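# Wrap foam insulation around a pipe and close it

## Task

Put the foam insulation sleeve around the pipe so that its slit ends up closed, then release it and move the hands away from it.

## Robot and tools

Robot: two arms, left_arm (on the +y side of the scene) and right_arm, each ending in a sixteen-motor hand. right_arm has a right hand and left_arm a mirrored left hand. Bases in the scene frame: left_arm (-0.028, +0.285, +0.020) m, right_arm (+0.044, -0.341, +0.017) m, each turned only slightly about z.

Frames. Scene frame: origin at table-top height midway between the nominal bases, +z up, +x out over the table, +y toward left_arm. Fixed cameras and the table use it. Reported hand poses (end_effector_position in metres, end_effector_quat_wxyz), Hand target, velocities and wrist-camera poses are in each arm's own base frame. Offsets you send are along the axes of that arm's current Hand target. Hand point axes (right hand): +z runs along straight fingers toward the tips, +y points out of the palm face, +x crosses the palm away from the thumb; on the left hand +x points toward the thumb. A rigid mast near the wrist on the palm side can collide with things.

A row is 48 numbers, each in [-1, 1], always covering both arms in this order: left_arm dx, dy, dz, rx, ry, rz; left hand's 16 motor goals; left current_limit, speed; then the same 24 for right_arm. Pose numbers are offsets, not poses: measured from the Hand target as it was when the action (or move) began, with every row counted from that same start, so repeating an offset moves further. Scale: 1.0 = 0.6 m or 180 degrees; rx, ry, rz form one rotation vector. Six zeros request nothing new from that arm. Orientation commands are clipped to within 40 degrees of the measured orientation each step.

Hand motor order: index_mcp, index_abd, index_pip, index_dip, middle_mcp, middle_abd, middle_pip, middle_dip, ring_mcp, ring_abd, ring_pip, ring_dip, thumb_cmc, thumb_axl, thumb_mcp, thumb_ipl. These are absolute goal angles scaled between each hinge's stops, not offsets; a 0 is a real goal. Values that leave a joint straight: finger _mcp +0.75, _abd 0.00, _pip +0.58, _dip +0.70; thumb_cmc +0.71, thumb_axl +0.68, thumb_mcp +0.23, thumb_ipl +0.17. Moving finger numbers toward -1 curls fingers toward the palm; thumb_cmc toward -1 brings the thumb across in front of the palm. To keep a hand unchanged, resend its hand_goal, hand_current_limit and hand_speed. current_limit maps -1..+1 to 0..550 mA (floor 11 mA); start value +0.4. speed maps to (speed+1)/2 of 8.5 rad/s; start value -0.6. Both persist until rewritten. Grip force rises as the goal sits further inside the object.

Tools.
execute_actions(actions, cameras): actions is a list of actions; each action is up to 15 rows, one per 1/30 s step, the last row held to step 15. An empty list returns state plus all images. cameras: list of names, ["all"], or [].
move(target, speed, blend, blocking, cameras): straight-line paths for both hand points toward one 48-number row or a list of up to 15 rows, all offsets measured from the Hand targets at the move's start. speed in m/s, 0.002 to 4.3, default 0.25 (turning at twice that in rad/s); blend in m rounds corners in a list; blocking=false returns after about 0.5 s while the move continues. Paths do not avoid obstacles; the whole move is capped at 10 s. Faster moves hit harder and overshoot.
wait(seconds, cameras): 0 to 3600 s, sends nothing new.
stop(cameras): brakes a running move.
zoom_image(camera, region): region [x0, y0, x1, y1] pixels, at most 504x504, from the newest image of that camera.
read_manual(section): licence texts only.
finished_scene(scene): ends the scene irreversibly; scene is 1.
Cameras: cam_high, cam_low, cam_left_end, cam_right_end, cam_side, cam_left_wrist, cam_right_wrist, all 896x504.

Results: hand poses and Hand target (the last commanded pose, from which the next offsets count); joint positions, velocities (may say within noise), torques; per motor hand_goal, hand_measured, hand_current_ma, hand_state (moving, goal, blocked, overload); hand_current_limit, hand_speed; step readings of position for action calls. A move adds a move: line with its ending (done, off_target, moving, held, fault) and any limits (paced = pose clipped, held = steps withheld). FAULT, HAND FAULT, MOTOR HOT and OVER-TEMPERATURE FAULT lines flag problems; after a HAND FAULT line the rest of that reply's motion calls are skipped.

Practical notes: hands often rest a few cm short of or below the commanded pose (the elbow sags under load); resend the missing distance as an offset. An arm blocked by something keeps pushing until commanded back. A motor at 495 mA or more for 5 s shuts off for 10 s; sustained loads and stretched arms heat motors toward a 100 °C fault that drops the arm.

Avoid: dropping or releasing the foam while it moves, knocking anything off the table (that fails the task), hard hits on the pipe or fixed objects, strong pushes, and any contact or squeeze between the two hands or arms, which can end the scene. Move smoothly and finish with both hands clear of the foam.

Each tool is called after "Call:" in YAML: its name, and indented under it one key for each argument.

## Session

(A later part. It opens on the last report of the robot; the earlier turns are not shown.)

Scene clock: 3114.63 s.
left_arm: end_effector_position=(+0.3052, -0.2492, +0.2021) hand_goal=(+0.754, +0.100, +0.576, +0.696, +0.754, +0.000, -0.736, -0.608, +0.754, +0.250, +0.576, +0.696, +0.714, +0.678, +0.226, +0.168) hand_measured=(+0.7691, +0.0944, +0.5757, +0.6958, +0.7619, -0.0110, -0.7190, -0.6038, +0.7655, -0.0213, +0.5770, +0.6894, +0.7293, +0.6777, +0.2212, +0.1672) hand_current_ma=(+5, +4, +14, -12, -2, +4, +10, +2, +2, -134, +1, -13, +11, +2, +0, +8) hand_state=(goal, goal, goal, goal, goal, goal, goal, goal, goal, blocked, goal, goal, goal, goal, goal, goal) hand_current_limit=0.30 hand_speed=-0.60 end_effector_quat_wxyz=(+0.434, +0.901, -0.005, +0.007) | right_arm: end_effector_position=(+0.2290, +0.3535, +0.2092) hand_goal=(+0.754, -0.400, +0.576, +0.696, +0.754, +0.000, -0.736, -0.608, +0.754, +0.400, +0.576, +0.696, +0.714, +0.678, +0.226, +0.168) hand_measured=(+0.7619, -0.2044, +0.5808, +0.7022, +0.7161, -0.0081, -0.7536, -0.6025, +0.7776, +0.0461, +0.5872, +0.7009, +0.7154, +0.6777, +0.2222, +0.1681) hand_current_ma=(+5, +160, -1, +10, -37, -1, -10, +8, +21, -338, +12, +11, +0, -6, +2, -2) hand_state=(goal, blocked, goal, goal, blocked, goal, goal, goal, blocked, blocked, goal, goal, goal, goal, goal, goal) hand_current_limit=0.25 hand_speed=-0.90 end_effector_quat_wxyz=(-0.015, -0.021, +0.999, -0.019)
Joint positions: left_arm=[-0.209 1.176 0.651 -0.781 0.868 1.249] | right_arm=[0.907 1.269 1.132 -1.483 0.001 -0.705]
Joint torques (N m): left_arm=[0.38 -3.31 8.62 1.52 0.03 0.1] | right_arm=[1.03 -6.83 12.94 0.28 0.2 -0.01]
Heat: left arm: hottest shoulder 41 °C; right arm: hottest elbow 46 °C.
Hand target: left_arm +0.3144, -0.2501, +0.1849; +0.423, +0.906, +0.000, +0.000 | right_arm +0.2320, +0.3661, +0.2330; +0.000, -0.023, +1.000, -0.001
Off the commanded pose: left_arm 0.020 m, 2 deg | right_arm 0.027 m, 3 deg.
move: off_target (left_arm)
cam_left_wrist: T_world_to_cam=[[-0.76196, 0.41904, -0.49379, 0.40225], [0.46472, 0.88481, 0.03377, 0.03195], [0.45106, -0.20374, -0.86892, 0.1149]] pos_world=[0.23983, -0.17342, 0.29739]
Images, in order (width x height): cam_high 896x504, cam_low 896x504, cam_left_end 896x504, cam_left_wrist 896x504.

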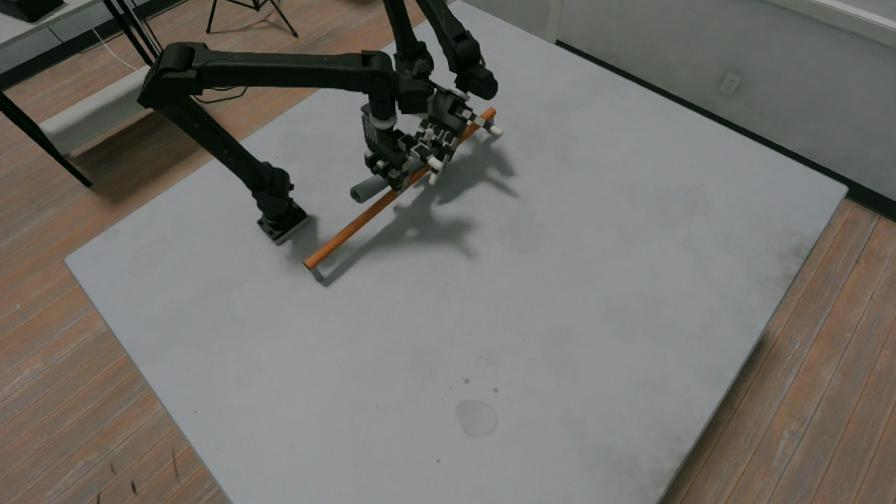

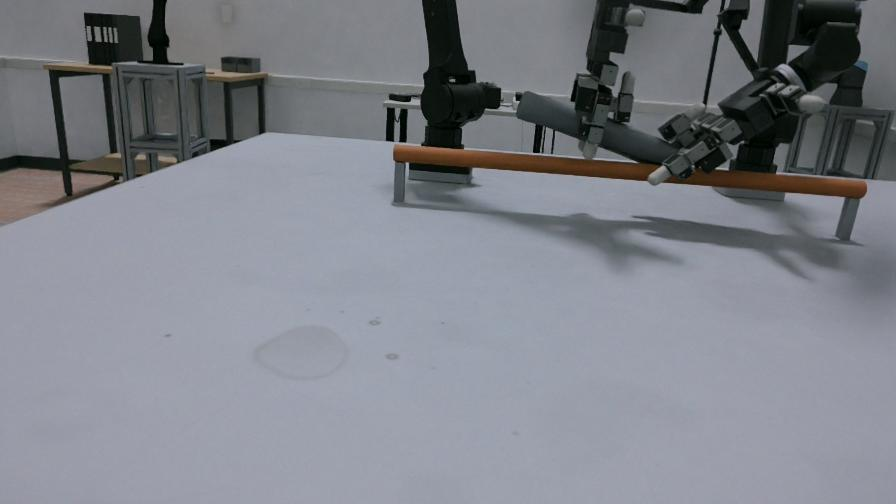

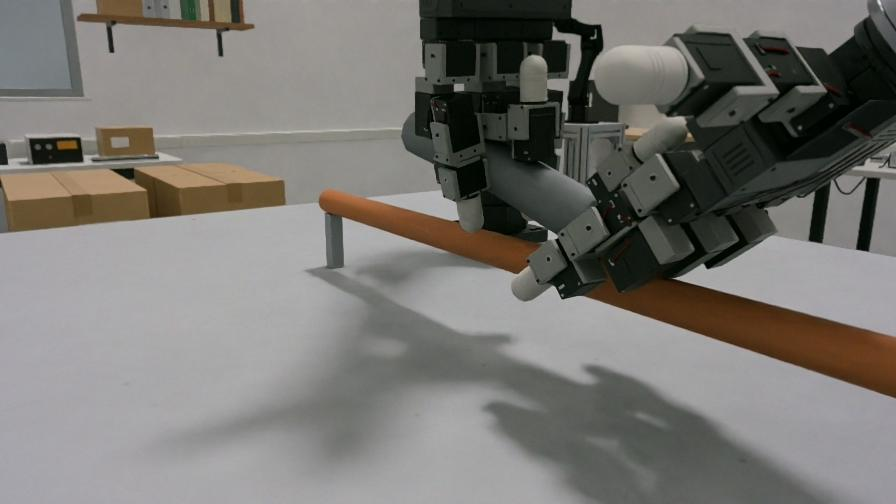

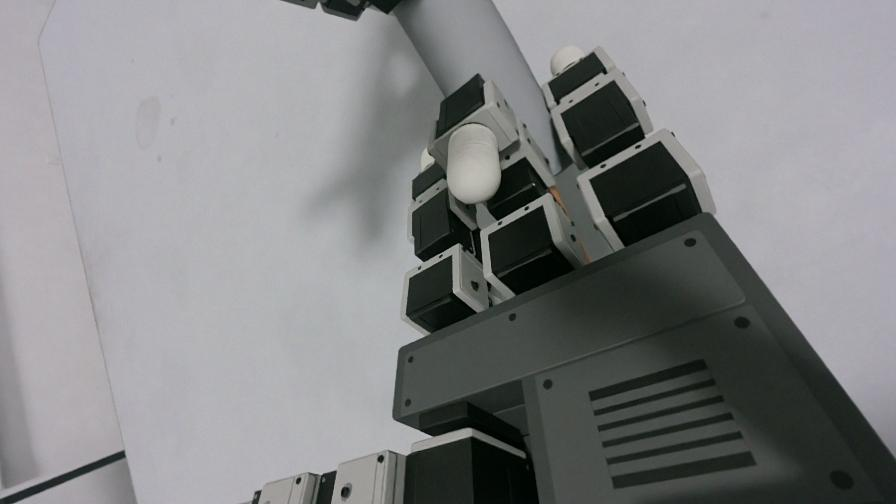

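Call:
move:
  target: [0.01667,0,0,0,0,0,0.754,0.1,0.576,0.696,0.754,0,-0.737,-0.609,0.754,0.25,0.576,0.696,0.714,0.678,0.226,0.168,0.3,-0.6,0,0,0,0,0,0,0.754,-0.4,0.576,0.696,0.754,0,-0.737,-0.609,0.754,0.4,0.576,0.696,0.714,0.678,0.226,0.168,0.25,-0.9]
  speed: 0.03
  cameras: ["cam_left_end","cam_high","cam_low","cam_left_wrist"]

Call:
zoom_image:
  camera: "cam_left_end"
  region: [620, 215, 720, 290]

Call:
zoom_image:
  camera: "cam_low"
  region: [580, 120, 700, 195]

Scene clock: 3128.10 s.
left_arm: end_effector_position=(+0.3095, -0.2494, +0.2018) hand_goal=(+0.754, +0.100, +0.576, +0.696, +0.754, +0.000, -0.736, -0.608, +0.754, +0.250, +0.576, +0.696, +0.714, +0.678, +0.226, +0.168) hand_measured=(+0.7691, +0.0944, +0.5770, +0.6958, +0.7547, -0.0110, -0.7190, -0.6038, +0.7679, -0.0228, +0.5770, +0.6958, +0.7293, +0.6777, +0.2212, +0.1672) hand_current_ma=(+9, +4, +6, -8, -6, -1, +12, +8, +6, -135, +1, -9, +7, +1, +7, +9) hand_state=(goal, goal, goal, goal, goal, goal, goal, goal, goal, blocked, goal, goal, goal, goal, goal, goal) hand_current_limit=0.30 hand_speed=-0.60 end_effector_quat_wxyz=(+0.439, +0.899, -0.002, +0.001) | right_arm: end_effector_position=(+0.2290, +0.3526, +0.2088) hand_goal=(+0.754, -0.400, +0.576, +0.696, +0.754, +0.000, -0.736, -0.608, +0.754, +0.400, +0.576, +0.696, +0.714, +0.678, +0.226, +0.168) hand_measured=(+0.7679, -0.2044, +0.5821, +0.7034, +0.7209, -0.0008, -0.7549, -0.6025, +0.7788, +0.0476, +0.5885, +0.7022, +0.7142, +0.6767, +0.2212, +0.1672) hand_current_ma=(+9, +160, -6, +8, -31, +3, -9, +12, +26, -341, +13, +12, +1, -1, +2, +0) hand_state=(goal, blocked, goal, goal, blocked, goal, goal, goal, blocked, blocked, goal, goal, goal, goal, goal, goal) hand_current_limit=0.25 hand_speed=-0.90 end_effector_quat_wxyz=(-0.015, -0.021, +0.999, -0.021)
Joint positions: left_arm=[-0.205 1.195 0.66 -0.781 0.883 1.249] | right_arm=[0.907 1.269 1.132 -1.486 0.004 -0.705]
Joint torques (N m): left_arm=[0.5 -2.78 9.65 1.4 -0.46 0.2] | right_arm=[1.08 -6.95 12.93 0.39 0.11 -0.01]
Heat: left arm: hottest shoulder 41 °C; right arm: hottest elbow 46 °C.
Hand target: left_arm +0.3245, -0.2500, +0.1850; +0.423, +0.906, +0.000, +0.000 | right_arm +0.2320, +0.3661, +0.2330; +0.000, -0.023, +1.000, -0.001
Off the commanded pose: left_arm 0.023 m, 2 deg | right_arm 0.028 m, 3 deg.
move: off_target (left_arm)
cam_left_wrist: T_world_to_cam=[[-0.76871, 0.41301, -0.48838, 0.405], [0.46462, 0.88534, 0.01739, 0.03356], [0.43956, -0.21355, -0.87246, 0.11449]] pos_world=[0.24541, -0.17253, 0.29709]
Images, in order (width x height): cam_high 896x504, cam_low 896x504, cam_left_end 896x504, cam_left_wrist 896x504.

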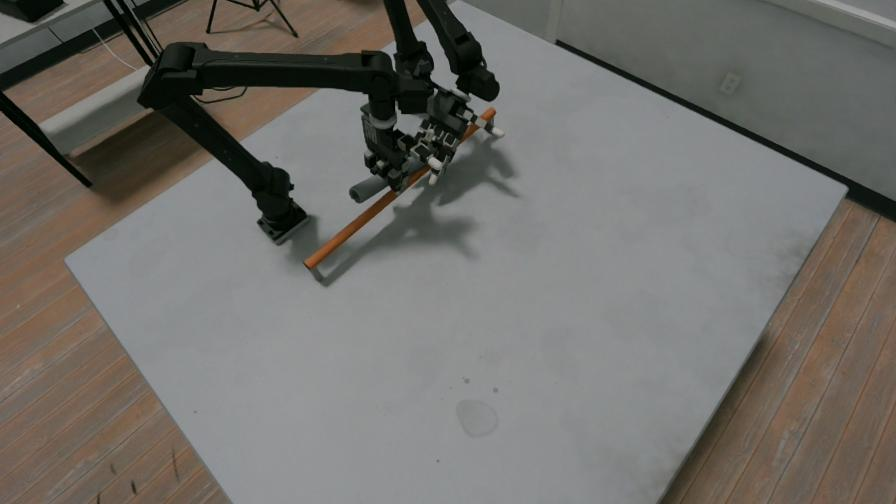

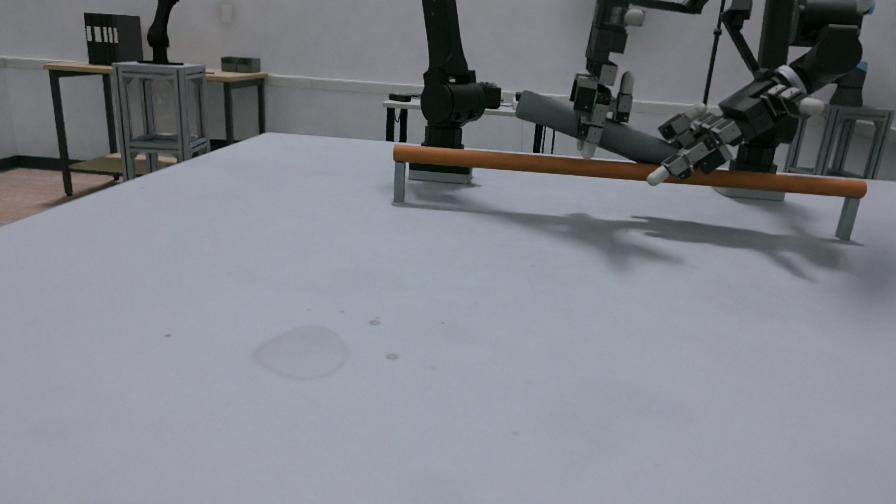

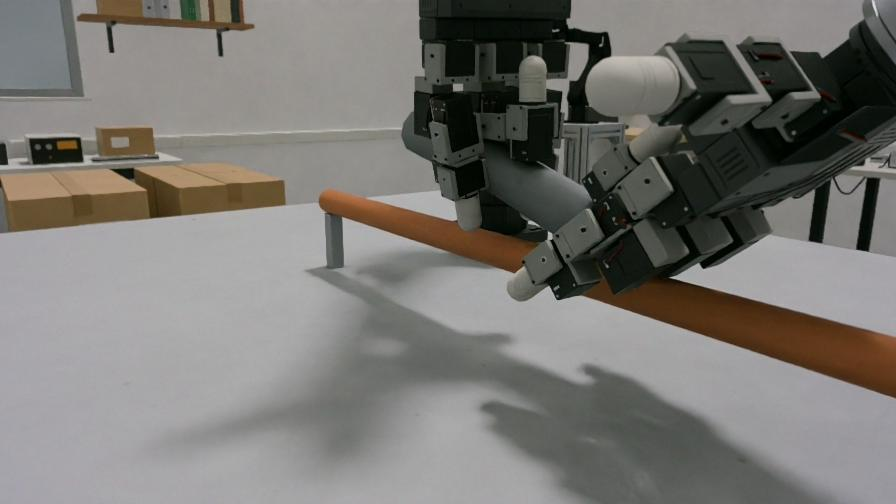

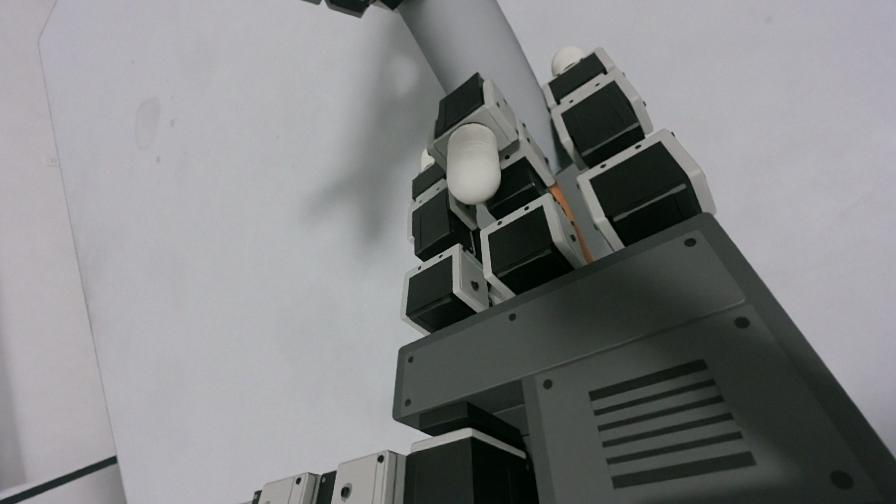

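Scaled by 5.040 from the camera's image (finer frame: 1280x720).

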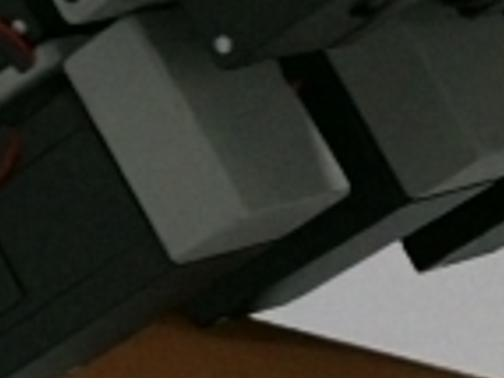

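Scaled by 4.200 from the camera's image (finer frame: 1280x720).

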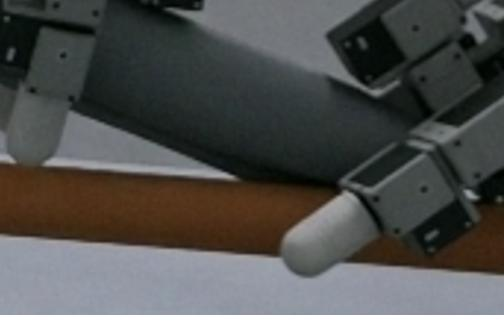

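Call:
zoom_image:
  camera: "cam_left_wrist"
  region: [380, 20, 660, 270]

Call:
zoom_image:
  camera: "cam_low"
  region: [560, 70, 780, 200]

Scaled by 1.800 from the camera's image (finer frame: 1280x720).

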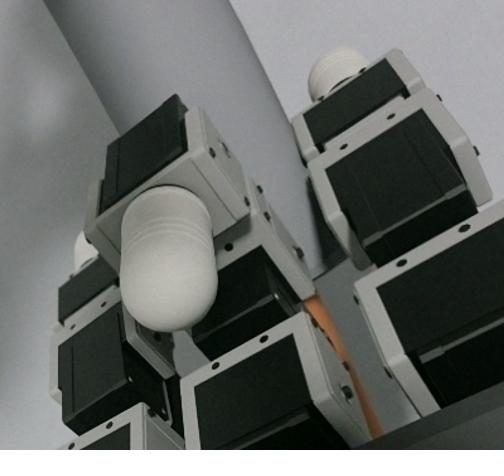

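Scaled by 2.291 from the camera's image (finer frame: 1280x720).

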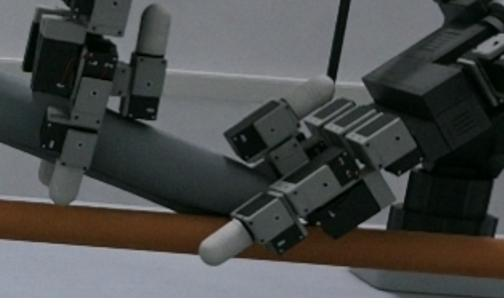

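Call:
move:
  target: [0,-0.01917,0.01605,0,0,0,0.754,0.1,0.576,0.696,0.754,0,-0.737,-0.609,0.754,0.25,0.576,0.696,0.714,0.678,0.226,0.168,0.3,-0.6,0,0,0,0,0,0,0.754,-0.4,0.576,0.696,0.754,0,-0.737,-0.609,0.754,0.4,0.576,0.696,0.714,0.678,0.226,0.168,0.25,-0.9]
  speed: 0.03
  cameras: ["cam_left_end","cam_side","cam_low","cam_left_wrist"]

Call:
zoom_image:
  camera: "cam_left_end"
  region: [620, 215, 720, 290]

Call:
zoom_image:
  camera: "cam_low"
  region: [580, 120, 700, 195]

Call:
zoom_image:
  camera: "cam_left_wrist"
  region: [380, 20, 660, 270]

Scene clock: 3143.80 s.
left_arm: end_effector_position=(+0.3106, -0.2488, +0.2017) hand_goal=(+0.754, +0.100, +0.576, +0.696, +0.754, +0.000, -0.736, -0.608, +0.754, +0.250, +0.576, +0.696, +0.714, +0.678, +0.226, +0.168) hand_measured=(+0.7691, +0.0944, +0.5770, +0.6958, +0.7643, -0.0110, -0.7190, -0.6038, +0.7764, -0.0228, +0.5770, +0.6958, +0.7293, +0.6777, +0.2212, +0.1681) hand_current_ma=(+11, +4, +11, -7, +1, +2, +14, +7, +5, -139, +0, -11, +9, -5, +4, +6) hand_state=(goal, goal, goal, goal, goal, goal, goal, goal, blocked, blocked, goal, goal, goal, goal, goal, goal) hand_current_limit=0.30 hand_speed=-0.60 end_effector_quat_wxyz=(+0.443, +0.896, +0.000, -0.002) | right_arm: end_effector_position=(+0.2290, +0.3525, +0.2088) hand_goal=(+0.754, -0.400, +0.576, +0.696, +0.754, +0.000, -0.736, -0.608, +0.754, +0.400, +0.576, +0.696, +0.714, +0.678, +0.226, +0.168) hand_measured=(+0.7679, -0.2059, +0.5821, +0.7022, +0.7221, -0.0023, -0.7536, -0.6038, +0.7788, +0.0476, +0.5898, +0.7009, +0.7142, +0.6767, +0.2222, +0.1672) hand_current_ma=(+7, +159, -5, +6, -36, +7, -7, +10, +22, -342, +14, +10, +0, -2, +5, -8) hand_state=(goal, blocked, goal, goal, blocked, goal, goal, goal, blocked, blocked, goal, goal, goal, goal, goal, goal) hand_current_limit=0.25 hand_speed=-0.90 end_effector_quat_wxyz=(-0.015, -0.021, +0.999, -0.021)
Joint positions: left_arm=[-0.201 1.202 0.66 -0.778 0.894 1.249] | right_arm=[0.907 1.269 1.132 -1.486 0.004 -0.705]
Joint torques (N m): left_arm=[0.44 -1.55 7.82 2.78 -0.94 0.25] | right_arm=[1.08 -6.89 12.97 0.42 0.1 -0.01]
Heat: left arm: hottest shoulder 40 °C; right arm: hottest elbow 46 °C.
Hand target: left_arm +0.3245, -0.2500, +0.1701; +0.423, +0.906, +0.000, +0.000 | right_arm +0.2320, +0.3661, +0.2330; +0.000, -0.023, +1.000, -0.001
Off the commanded pose: left_arm 0.035 m, 3 deg | right_arm 0.028 m, 3 deg.
move: off_target (left_arm)
cam_left_wrist: T_world_to_cam=[[-0.77231, 0.40744, -0.48737, 0.40509], [0.46389, 0.88587, 0.00547, 0.0354], [0.43398, -0.22186, -0.87318, 0.11391]] pos_world=[0.24701, -0.17114, 0.2967]
Images, in order (width x height): cam_low 896x504, cam_left_end 896x504, cam_side 896x504, cam_left_wrist 896x504.

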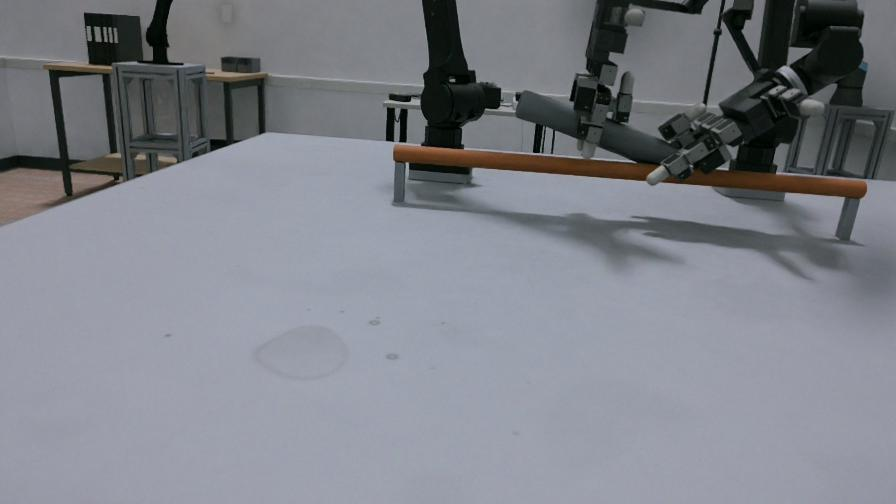

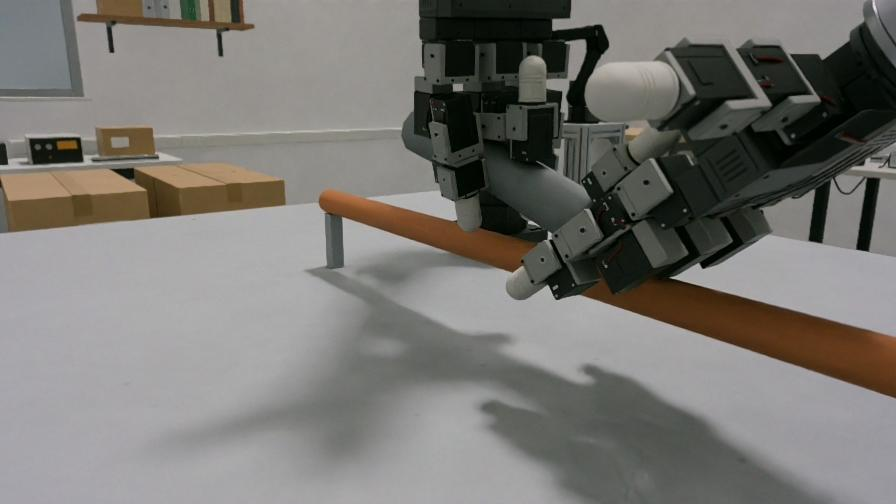

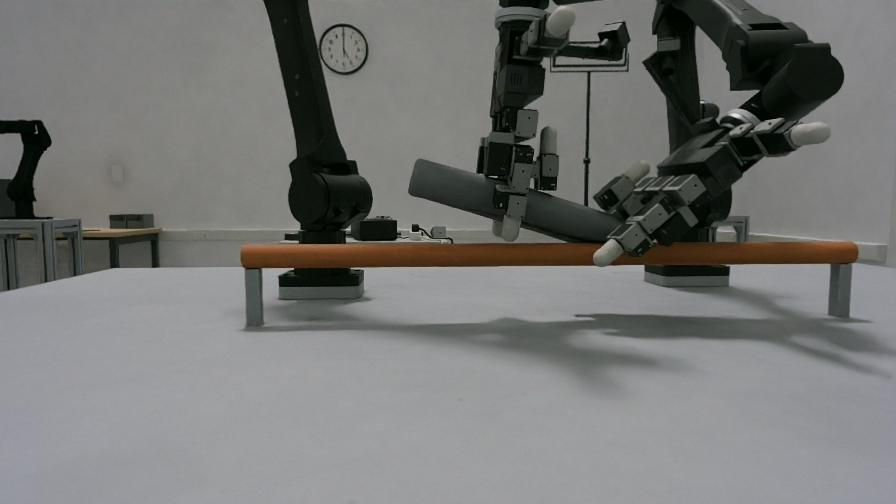

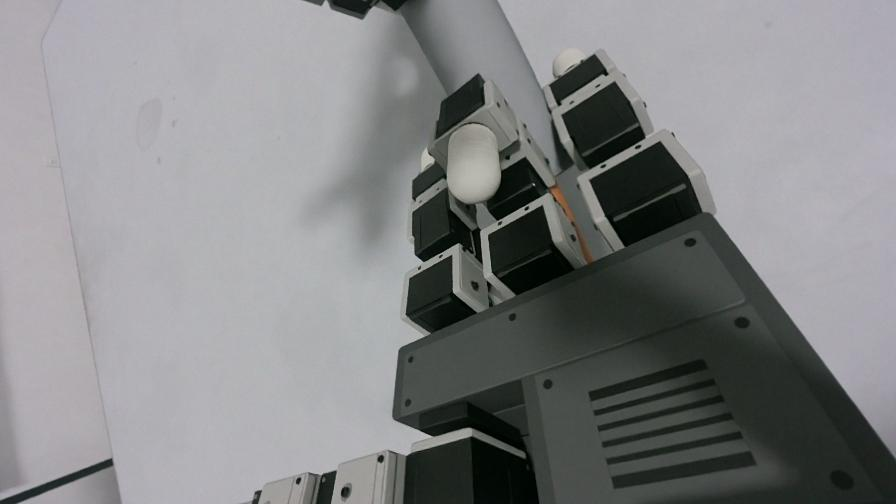

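Scaled by 5.040 from the camera's image (finer frame: 1280x720).

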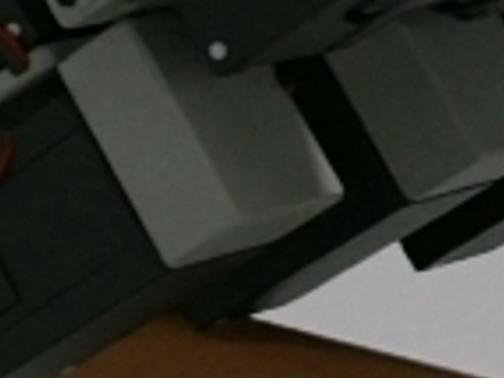

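Scaled by 4.200 from the camera's image (finer frame: 1280x720).

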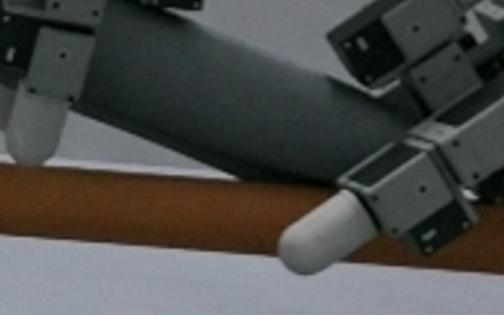

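Scaled by 1.800 from the camera's image (finer frame: 1280x720).

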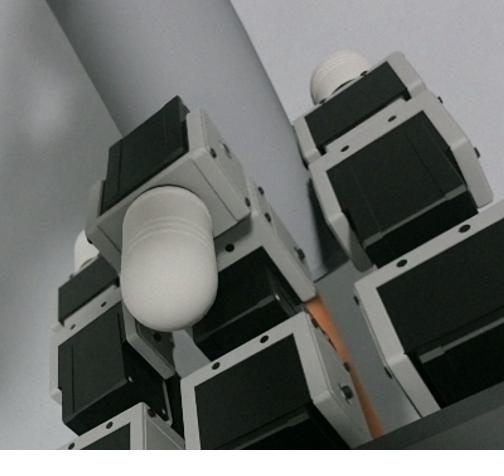

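Call:
move:
  target: [0,0.01917,-0.01605,0,0,0,0.754,0.1,0.576,0.696,0.754,0,-0.737,-0.609,0.754,0.25,0.576,0.696,0.714,0.678,0.226,0.168,0.3,-0.6,0,0,0,0,0,0,0.754,0.1,0.576,0.696,0.754,0,-0.737,-0.609,0.754,-0.1,0.576,0.696,0.714,0.678,0.226,0.168,0.25,-0.7]
  speed: 0.05
  cameras: ["cam_side"]

Scene clock: 3181.37 s.
left_arm: end_effector_position=(+0.3119, -0.2487, +0.2011) hand_goal=(+0.754, +0.100, +0.576, +0.696, +0.754, +0.000, -0.736, -0.608, +0.754, +0.250, +0.576, +0.696, +0.714, +0.678, +0.226, +0.168) hand_measured=(+0.7703, +0.0915, +0.5770, +0.6958, +0.7306, -0.0008, -0.7190, -0.6038, +0.7486, -0.0213, +0.5667, +0.6958, +0.7305, +0.6777, +0.2212, +0.1672) hand_current_ma=(+16, +3, +10, -7, -18, +4, +11, +6, +3, -134, -1, -5, +11, -4, +1, +7) hand_state=(goal, goal, goal, goal, blocked, goal, goal, goal, goal, blocked, goal, goal, goal, goal, goal, goal) hand_current_limit=0.30 hand_speed=-0.60 end_effector_quat_wxyz=(+0.441, +0.898, +0.000, +0.000) | right_arm: end_effector_position=(+0.2290, +0.3525, +0.2088) hand_goal=(+0.754, +0.100, +0.576, +0.696, +0.754, +0.000, -0.736, -0.608, +0.754, -0.100, +0.576, +0.696, +0.714, +0.678, +0.226, +0.168) hand_measured=(+0.7547, +0.0944, +0.5757, +0.6958, +0.7523, -0.0008, -0.7318, -0.6025, +0.7535, -0.0946, +0.5782, +0.6945, +0.7142, +0.6777, +0.2222, +0.1681) hand_current_ma=(+4, +4, -1, +6, -11, +1, +2, +9, +6, +4, +8, +10, +2, -4, +3, -3) hand_state=(goal, goal, goal, goal, goal, goal, goal, goal, goal, goal, goal, goal, goal, goal, goal, goal) hand_current_limit=0.25 hand_speed=-0.70 end_effector_quat_wxyz=(-0.015, -0.021, +0.999, -0.021)
Joint positions: left_arm=[-0.201 1.203 0.662 -0.776 0.887 1.249] | right_arm=[0.907 1.269 1.132 -1.486 0.004 -0.705]
Joint torques (N m): left_arm=[0.21 -3.49 9.66 1.22 -0.65 0.18] | right_arm=[1.03 -6.89 12.96 0.39 0.09 -0.01]
Heat: left arm: hottest shoulder 40 °C; right arm: hottest elbow 46 °C.
Hand target: left_arm +0.3245, -0.2500, +0.1849; +0.423, +0.906, +0.000, +0.000 | right_arm +0.2320, +0.3661, +0.2330; +0.000, -0.023, +1.000, -0.001
Off the commanded pose: left_arm 0.020 m, 2 deg | right_arm 0.028 m, 3 deg.
move: off_target (left_arm)

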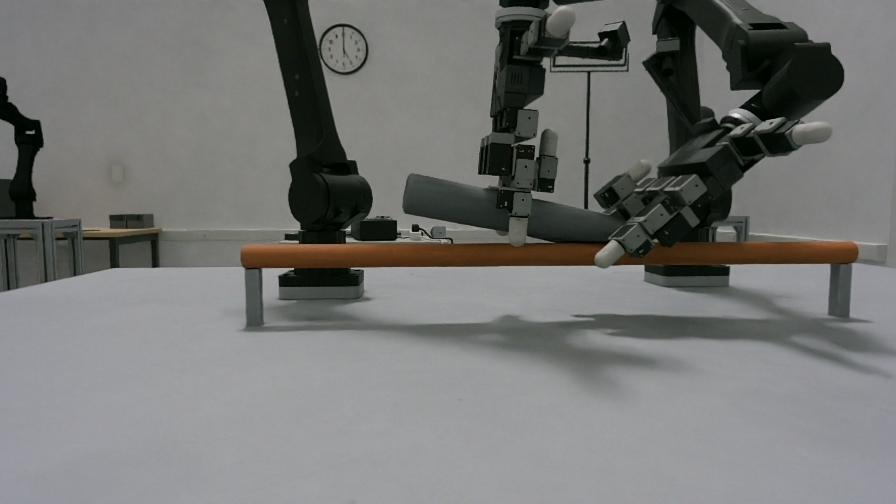

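Call:
zoom_image:
  camera: "cam_side"
  region: [390, 140, 680, 290]

Call:
execute_actions:
  actions: []
  cameras: ["cam_low","cam_right_end","cam_left_end","cam_high"]

Call:
zoom_image:
  camera: "cam_low"
  region: [510, 80, 710, 200]

Call:
zoom_image:
  camera: "cam_right_end"
  region: [340, 90, 580, 260]

Scaled by 1.738 from the camera's image (finer frame: 1280x720).

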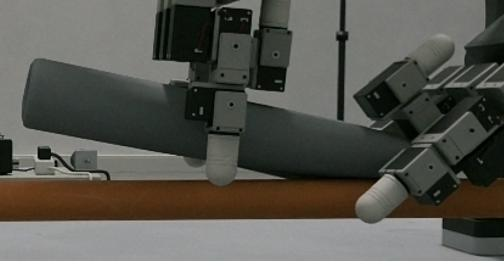

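Scene clock: 3187.00 s.
left_arm: end_effector_position=(+0.3119, -0.2487, +0.2011) hand_goal=(+0.754, +0.100, +0.576, +0.696, +0.754, +0.000, -0.736, -0.608, +0.754, +0.250, +0.576, +0.696, +0.714, +0.678, +0.226, +0.168) hand_measured=(+0.7691, +0.0915, +0.5770, +0.6958, +0.7318, -0.0008, -0.7190, -0.6038, +0.7486, -0.0213, +0.5667, +0.6958, +0.7305, +0.6777, +0.2212, +0.1672) hand_current_ma=(+10, +6, +6, -7, -6, +6, +11, +2, +1, -135, -2, -9, +12, -3, +8, +15) hand_state=(goal, goal, goal, goal, blocked, goal, goal, goal, goal, blocked, goal, goal, goal, goal, goal, goal) hand_current_limit=0.30 hand_speed=-0.60 end_effector_quat_wxyz=(+0.441, +0.898, +0.000, +0.000) | right_arm: end_effector_position=(+0.2290, +0.3525, +0.2088) hand_goal=(+0.754, +0.100, +0.576, +0.696, +0.754, +0.000, -0.736, -0.608, +0.754, -0.100, +0.576, +0.696, +0.714, +0.678, +0.226, +0.168) hand_measured=(+0.7547, +0.0944, +0.5770, +0.6958, +0.7523, -0.0008, -0.7318, -0.6025, +0.7535, -0.0946, +0.5795, +0.6958, +0.7142, +0.6777, +0.2212, +0.1672) hand_current_ma=(+3, +7, -3, +10, -9, +2, -1, +6, +10, +1, +10, +7, +2, +2, +3, -6) hand_state=(goal, goal, goal, goal, goal, goal, goal, goal, goal, goal, goal, goal, goal, goal, goal, goal) hand_current_limit=0.25 hand_speed=-0.70 end_effector_quat_wxyz=(-0.015, -0.021, +0.999, -0.021)
Joint positions: left_arm=[-0.201 1.203 0.662 -0.776 0.887 1.249] | right_arm=[0.907 1.269 1.132 -1.486 0.004 -0.705]
Joint velocities: within noise
Joint torques (N m): left_arm=[0.03 -3.19 9.54 1.26 -0.64 0.2] | right_arm=[1.03 -6.89 12.93 0.4 0.1 -0.02]
Motor temperatures (°C): left_arm=[25 39 37 24 24 22] | right_arm=[23 29 46 25 24 22]
Heat: left arm: hottest shoulder 39 °C; right arm: hottest elbow 46 °C.
Hand target: left_arm +0.3245, -0.2500, +0.1849; +0.423, +0.906, +0.000, +0.000 | right_arm +0.2320, +0.3661, +0.2330; +0.000, -0.023, +1.000, -0.001
Off the commanded pose: left_arm 0.020 m, 2 deg | right_arm 0.028 m, 3 deg.
Images, in order (width x height): cam_high 896x504, cam_low 896x504, cam_left_end 896x504, cam_right_end 896x504.

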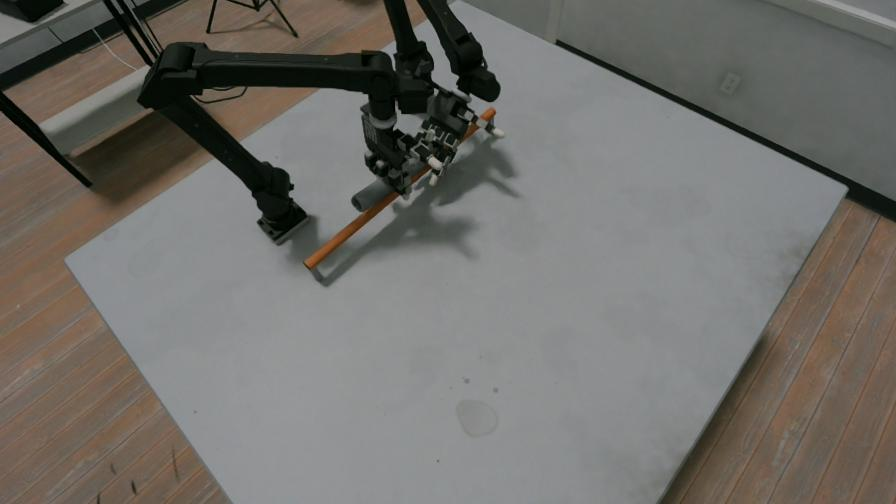

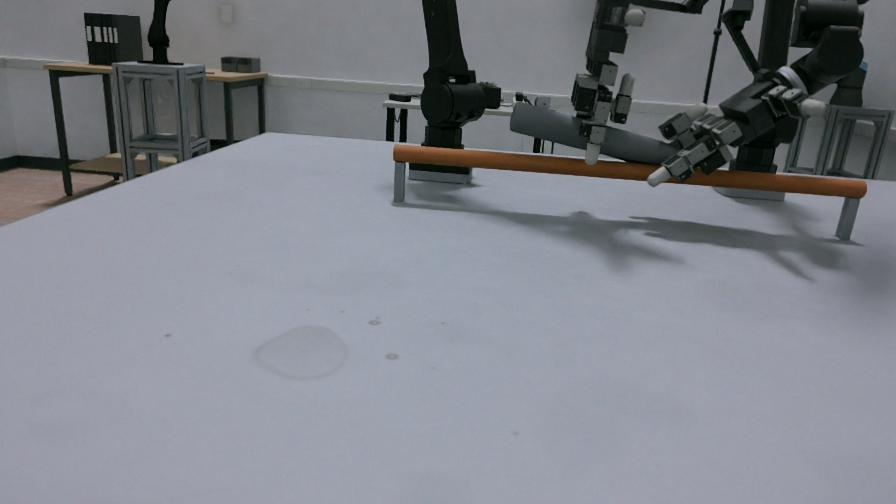

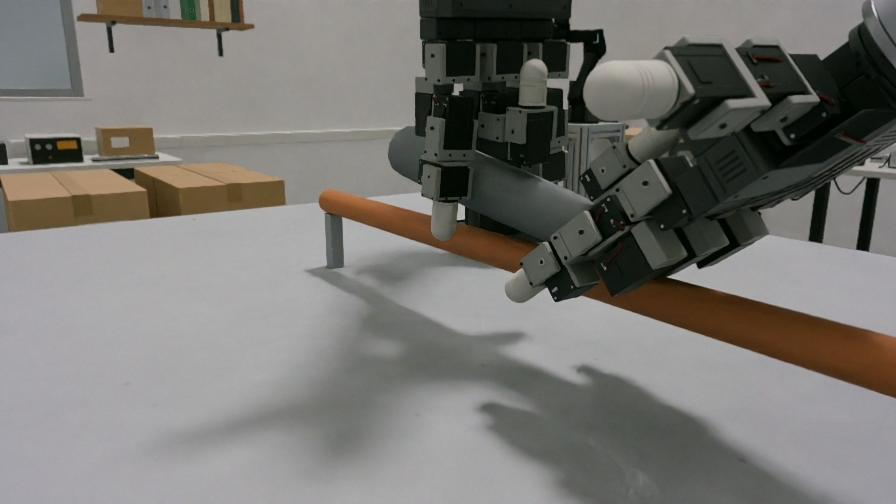

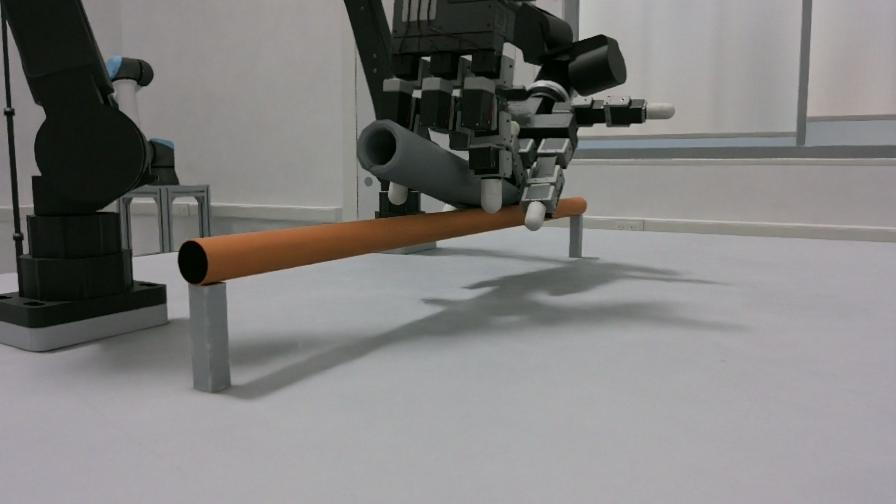

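Scaled by 2.520 from the camera's image (finer frame: 1280x720).

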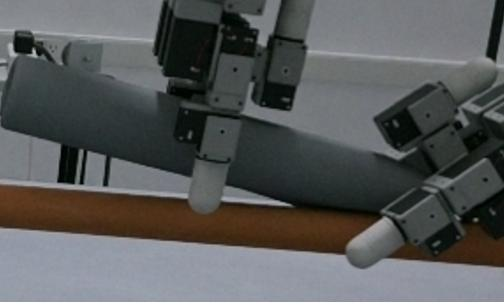

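Scaled by 2.100 from the camera's image (finer frame: 1280x720).

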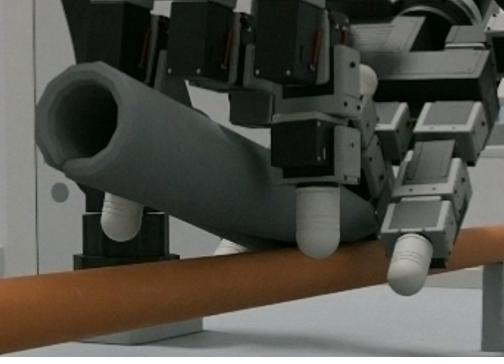

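Call:
move:
  target: [0,0,0,0,0,0,0.754,0.1,0.576,0.696,0.754,0,-0.737,-0.609,0.754,0.25,0.576,0.696,0.714,0.678,0.226,0.168,0.3,-0.6,0,0,-0.05,0,0,0,0.754,0.15,0.576,0.696,0.754,0,-0.737,-0.609,0.754,-0.15,0.576,0.696,0.714,0.678,0.226,0.168,0.25,-0.7]
  speed: 0.05
  cameras: ["cam_side","cam_right_end","cam_low"]

Scene clock: 3211.47 s.
left_arm: end_effector_position=(+0.3119, -0.2487, +0.2011) hand_goal=(+0.754, +0.100, +0.576, +0.696, +0.754, +0.000, -0.736, -0.608, +0.754, +0.250, +0.576, +0.696, +0.714, +0.678, +0.226, +0.168) hand_measured=(+0.7703, +0.0915, +0.5770, +0.6958, +0.7306, -0.0008, -0.7190, -0.6038, +0.7486, -0.0213, +0.5667, +0.6958, +0.7293, +0.6777, +0.2212, +0.1681) hand_current_ma=(+9, +5, +7, -10, -9, +5, +13, +2, -2, -138, +0, -5, +14, +4, +4, +8) hand_state=(goal, goal, goal, goal, blocked, goal, goal, goal, goal, blocked, goal, goal, goal, goal, goal, goal) hand_current_limit=0.30 hand_speed=-0.60 end_effector_quat_wxyz=(+0.441, +0.898, +0.000, +0.000) | right_arm: end_effector_position=(+0.2311, +0.3553, +0.2395) hand_goal=(+0.754, +0.150, +0.576, +0.696, +0.754, +0.000, -0.736, -0.608, +0.754, -0.150, +0.576, +0.696, +0.714, +0.678, +0.226, +0.168) hand_measured=(+0.7535, +0.1399, +0.5782, +0.6958, +0.7535, -0.0023, -0.7318, -0.6038, +0.7535, -0.1400, +0.5782, +0.6958, +0.7142, +0.6767, +0.2212, +0.1672) hand_current_ma=(+2, +6, -2, +9, -10, +1, +3, +8, +4, +8, +10, +11, +1, +0, +2, -4) hand_state=(goal, goal, goal, goal, goal, goal, goal, goal, goal, goal, goal, goal, goal, goal, goal, goal) hand_current_limit=0.25 hand_speed=-0.70 end_effector_quat_wxyz=(-0.013, -0.021, +1.000, -0.018)
Joint positions: left_arm=[-0.201 1.203 0.662 -0.776 0.887 1.249] | right_arm=[0.907 1.265 1.208 -1.558 0.004 -0.705]
Joint torques (N m): left_arm=[0.09 -3.37 9.58 1.17 -0.63 0.17] | right_arm=[1.03 -6.95 13.07 0.14 0.11 -0.01]
Heat: left arm: hottest shoulder 39 °C; right arm: hottest elbow 47 °C.
Hand target: left_arm +0.3245, -0.2500, +0.1849; +0.423, +0.906, +0.000, +0.000 | right_arm +0.2320, +0.3663, +0.2632; +0.000, -0.023, +1.000, +0.000
Off the commanded pose: left_arm 0.021 m, 2 deg | right_arm 0.026 m, 3 deg.
move: off_target (right_arm)
Images, in order (width x height): cam_low 896x504, cam_right_end 896x504, cam_side 896x504.

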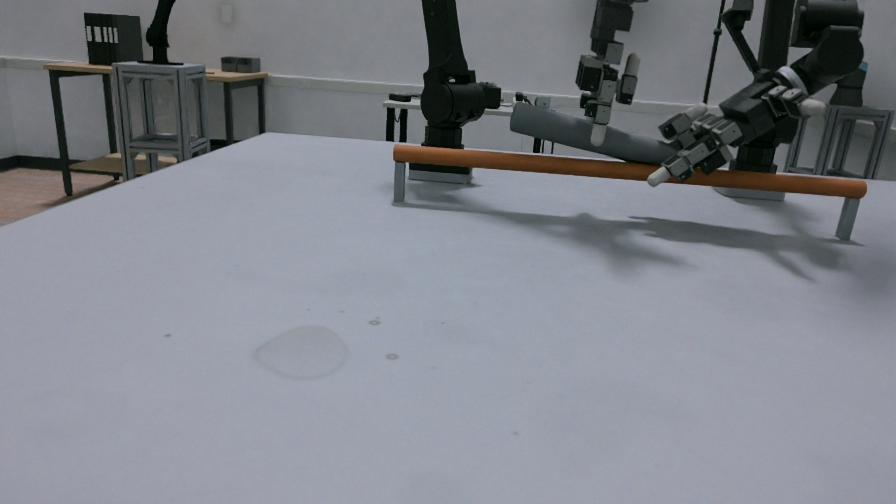

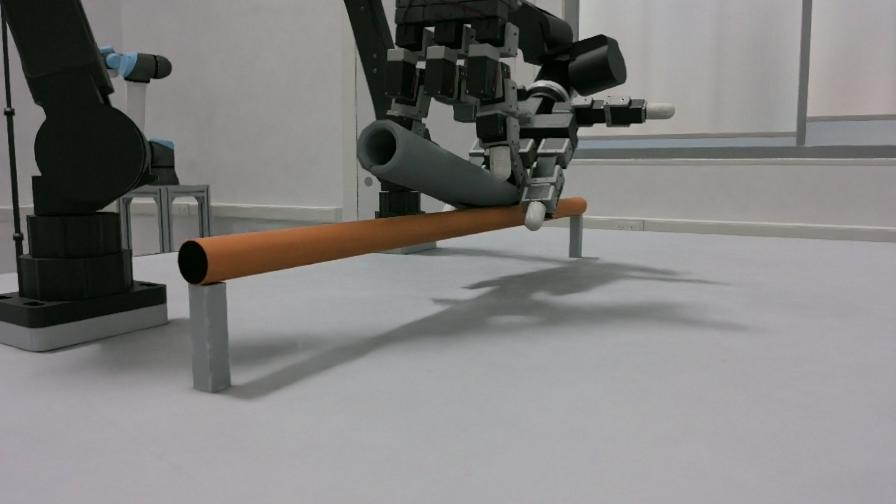

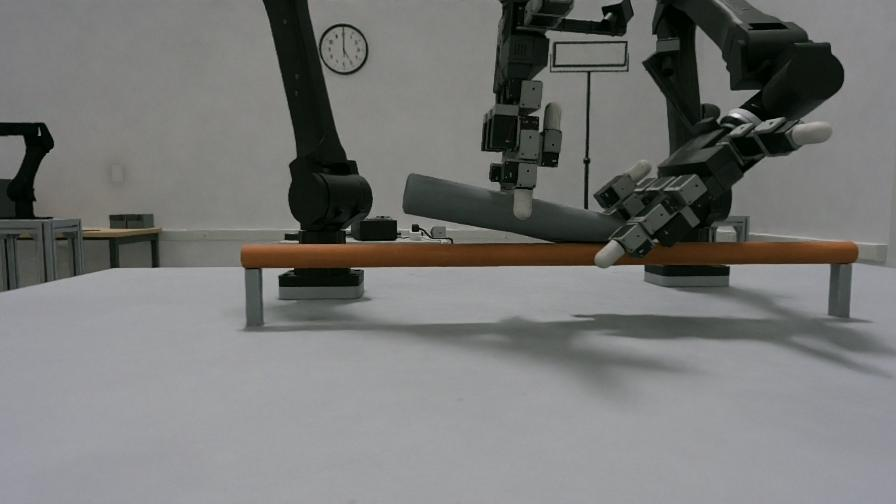

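Call:
move:
  target: [0,0,0,0,0,0,0.754,0.1,0.576,0.696,0.754,0,-0.737,-0.609,0.754,0.25,0.576,0.696,0.714,0.678,0.226,0.168,0.3,-0.6,0,-0.0917,-0.005,0,0,0,0.754,0.15,0.576,0.696,0.754,0,-0.737,-0.609,0.754,-0.15,0.576,0.696,0.714,0.678,0.226,0.168,0.25,-0.7]
  speed: 0.08
  cameras: ["cam_side","cam_right_end","cam_high","cam_right_wrist"]

Scene clock: 3216.37 s.
left_arm: end_effector_position=(+0.3119, -0.2487, +0.2011) hand_goal=(+0.754, +0.100, +0.576, +0.696, +0.754, +0.000, -0.736, -0.608, +0.754, +0.250, +0.576, +0.696, +0.714, +0.678, +0.226, +0.168) hand_measured=(+0.7703, +0.0915, +0.5770, +0.6958, +0.7306, +0.0007, -0.7190, -0.6050, +0.7486, -0.0213, +0.5667, +0.6958, +0.7293, +0.6767, +0.2212, +0.1672) hand_current_ma=(+7, +3, +12, -5, -14, +7, +12, +5, -4, -135, +1, -9, +10, -3, +4, +7) hand_state=(goal, goal, goal, goal, blocked, goal, goal, goal, goal, blocked, goal, goal, goal, goal, goal, goal) hand_current_limit=0.30 hand_speed=-0.60 end_effector_quat_wxyz=(+0.441, +0.898, +0.000, +0.000) | right_arm: end_effector_position=(+0.2343, +0.3176, +0.2651) hand_goal=(+0.754, +0.150, +0.576, +0.696, +0.754, +0.000, -0.736, -0.608, +0.754, -0.150, +0.576, +0.696, +0.714, +0.678, +0.226, +0.168) hand_measured=(+0.7547, +0.1384, +0.5770, +0.6958, +0.7559, -0.0023, -0.7318, -0.6038, +0.7547, -0.1385, +0.5795, +0.6958, +0.7142, +0.6777, +0.2222, +0.1672) hand_current_ma=(-1, +2, -5, +10, -12, +1, +3, +5, +5, +3, +7, +11, +0, +0, +1, -7) hand_state=(goal, goal, goal, goal, goal, goal, goal, goal, goal, goal, goal, goal, goal, goal, goal, goal) hand_current_limit=0.25 hand_speed=-0.70 end_effector_quat_wxyz=(+0.002, -0.024, +1.000, +0.000)
Joint positions: left_arm=[-0.201 1.203 0.662 -0.776 0.887 1.249] | right_arm=[0.824 1.162 1.182 -1.587 0.003 -0.796]
Joint torques (N m): left_arm=[-0.21 -3.43 9.65 1.28 -0.66 0.19] | right_arm=[-1.32 -5.66 9.37 0.29 0.13 -0.19]
Heat: left arm: hottest shoulder 39 °C; right arm: hottest elbow 48 °C.
Hand target: left_arm +0.3245, -0.2500, +0.1849; +0.423, +0.906, +0.000, +0.000 | right_arm +0.2346, +0.3113, +0.2661; +0.000, -0.023, +1.000, -0.001
Off the commanded pose: left_arm 0.021 m, 2 deg | right_arm 0.006 m, 0 deg.
move: done
cam_right_wrist: T_world_to_cam=[[0.73382, 0.67916, 0.01583, -0.36115], [0.44873, -0.50208, 0.7393, -0.18705], [0.51005, -0.53541, -0.67319, 0.35498]] pos_world=[0.1679, 0.34142, 0.38297]
Images, in order (width x height): cam_high 896x504, cam_right_end 896x504, cam_side 896x504, cam_right_wrist 896x504.

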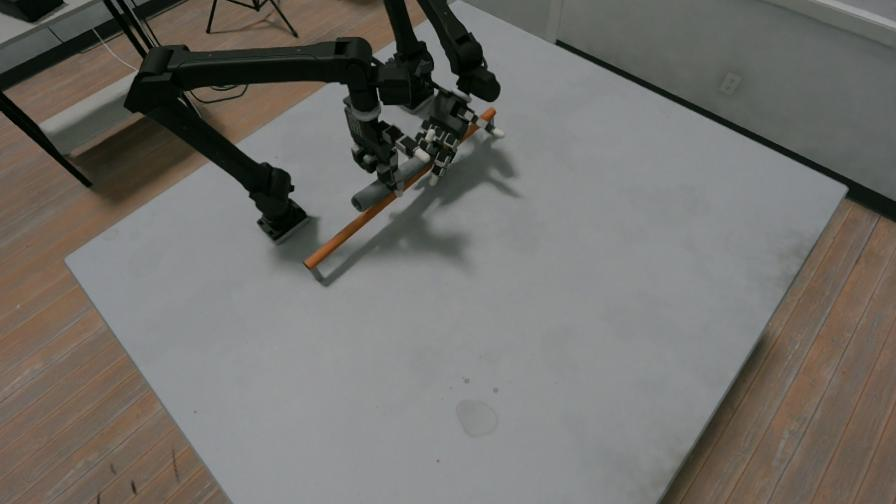

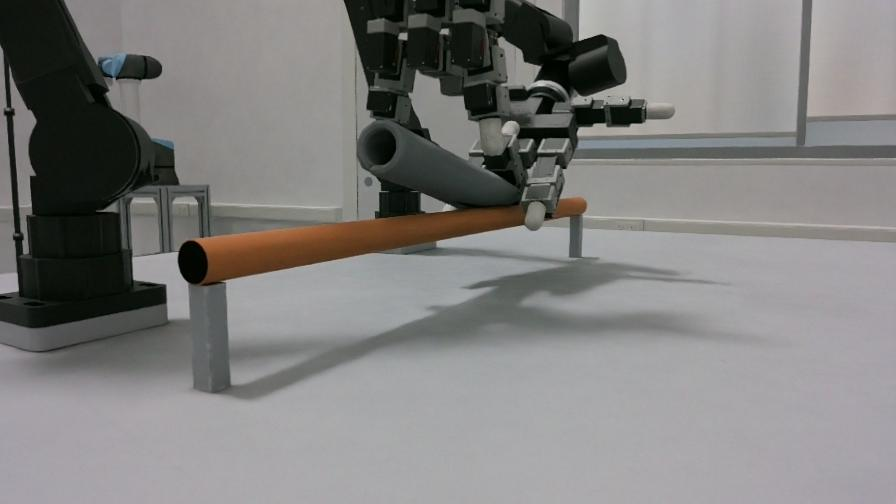

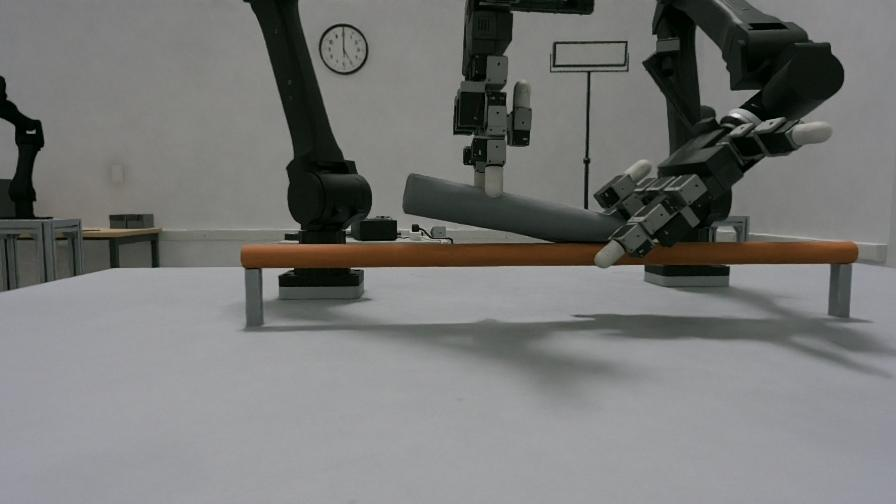

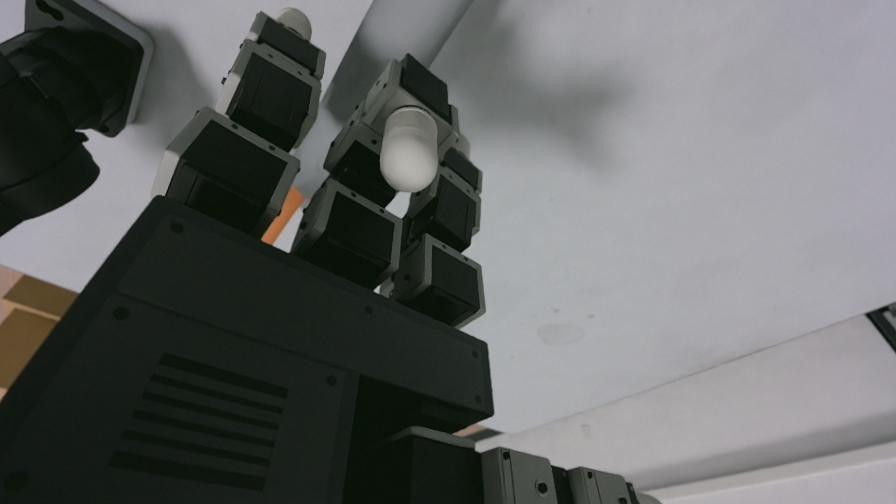

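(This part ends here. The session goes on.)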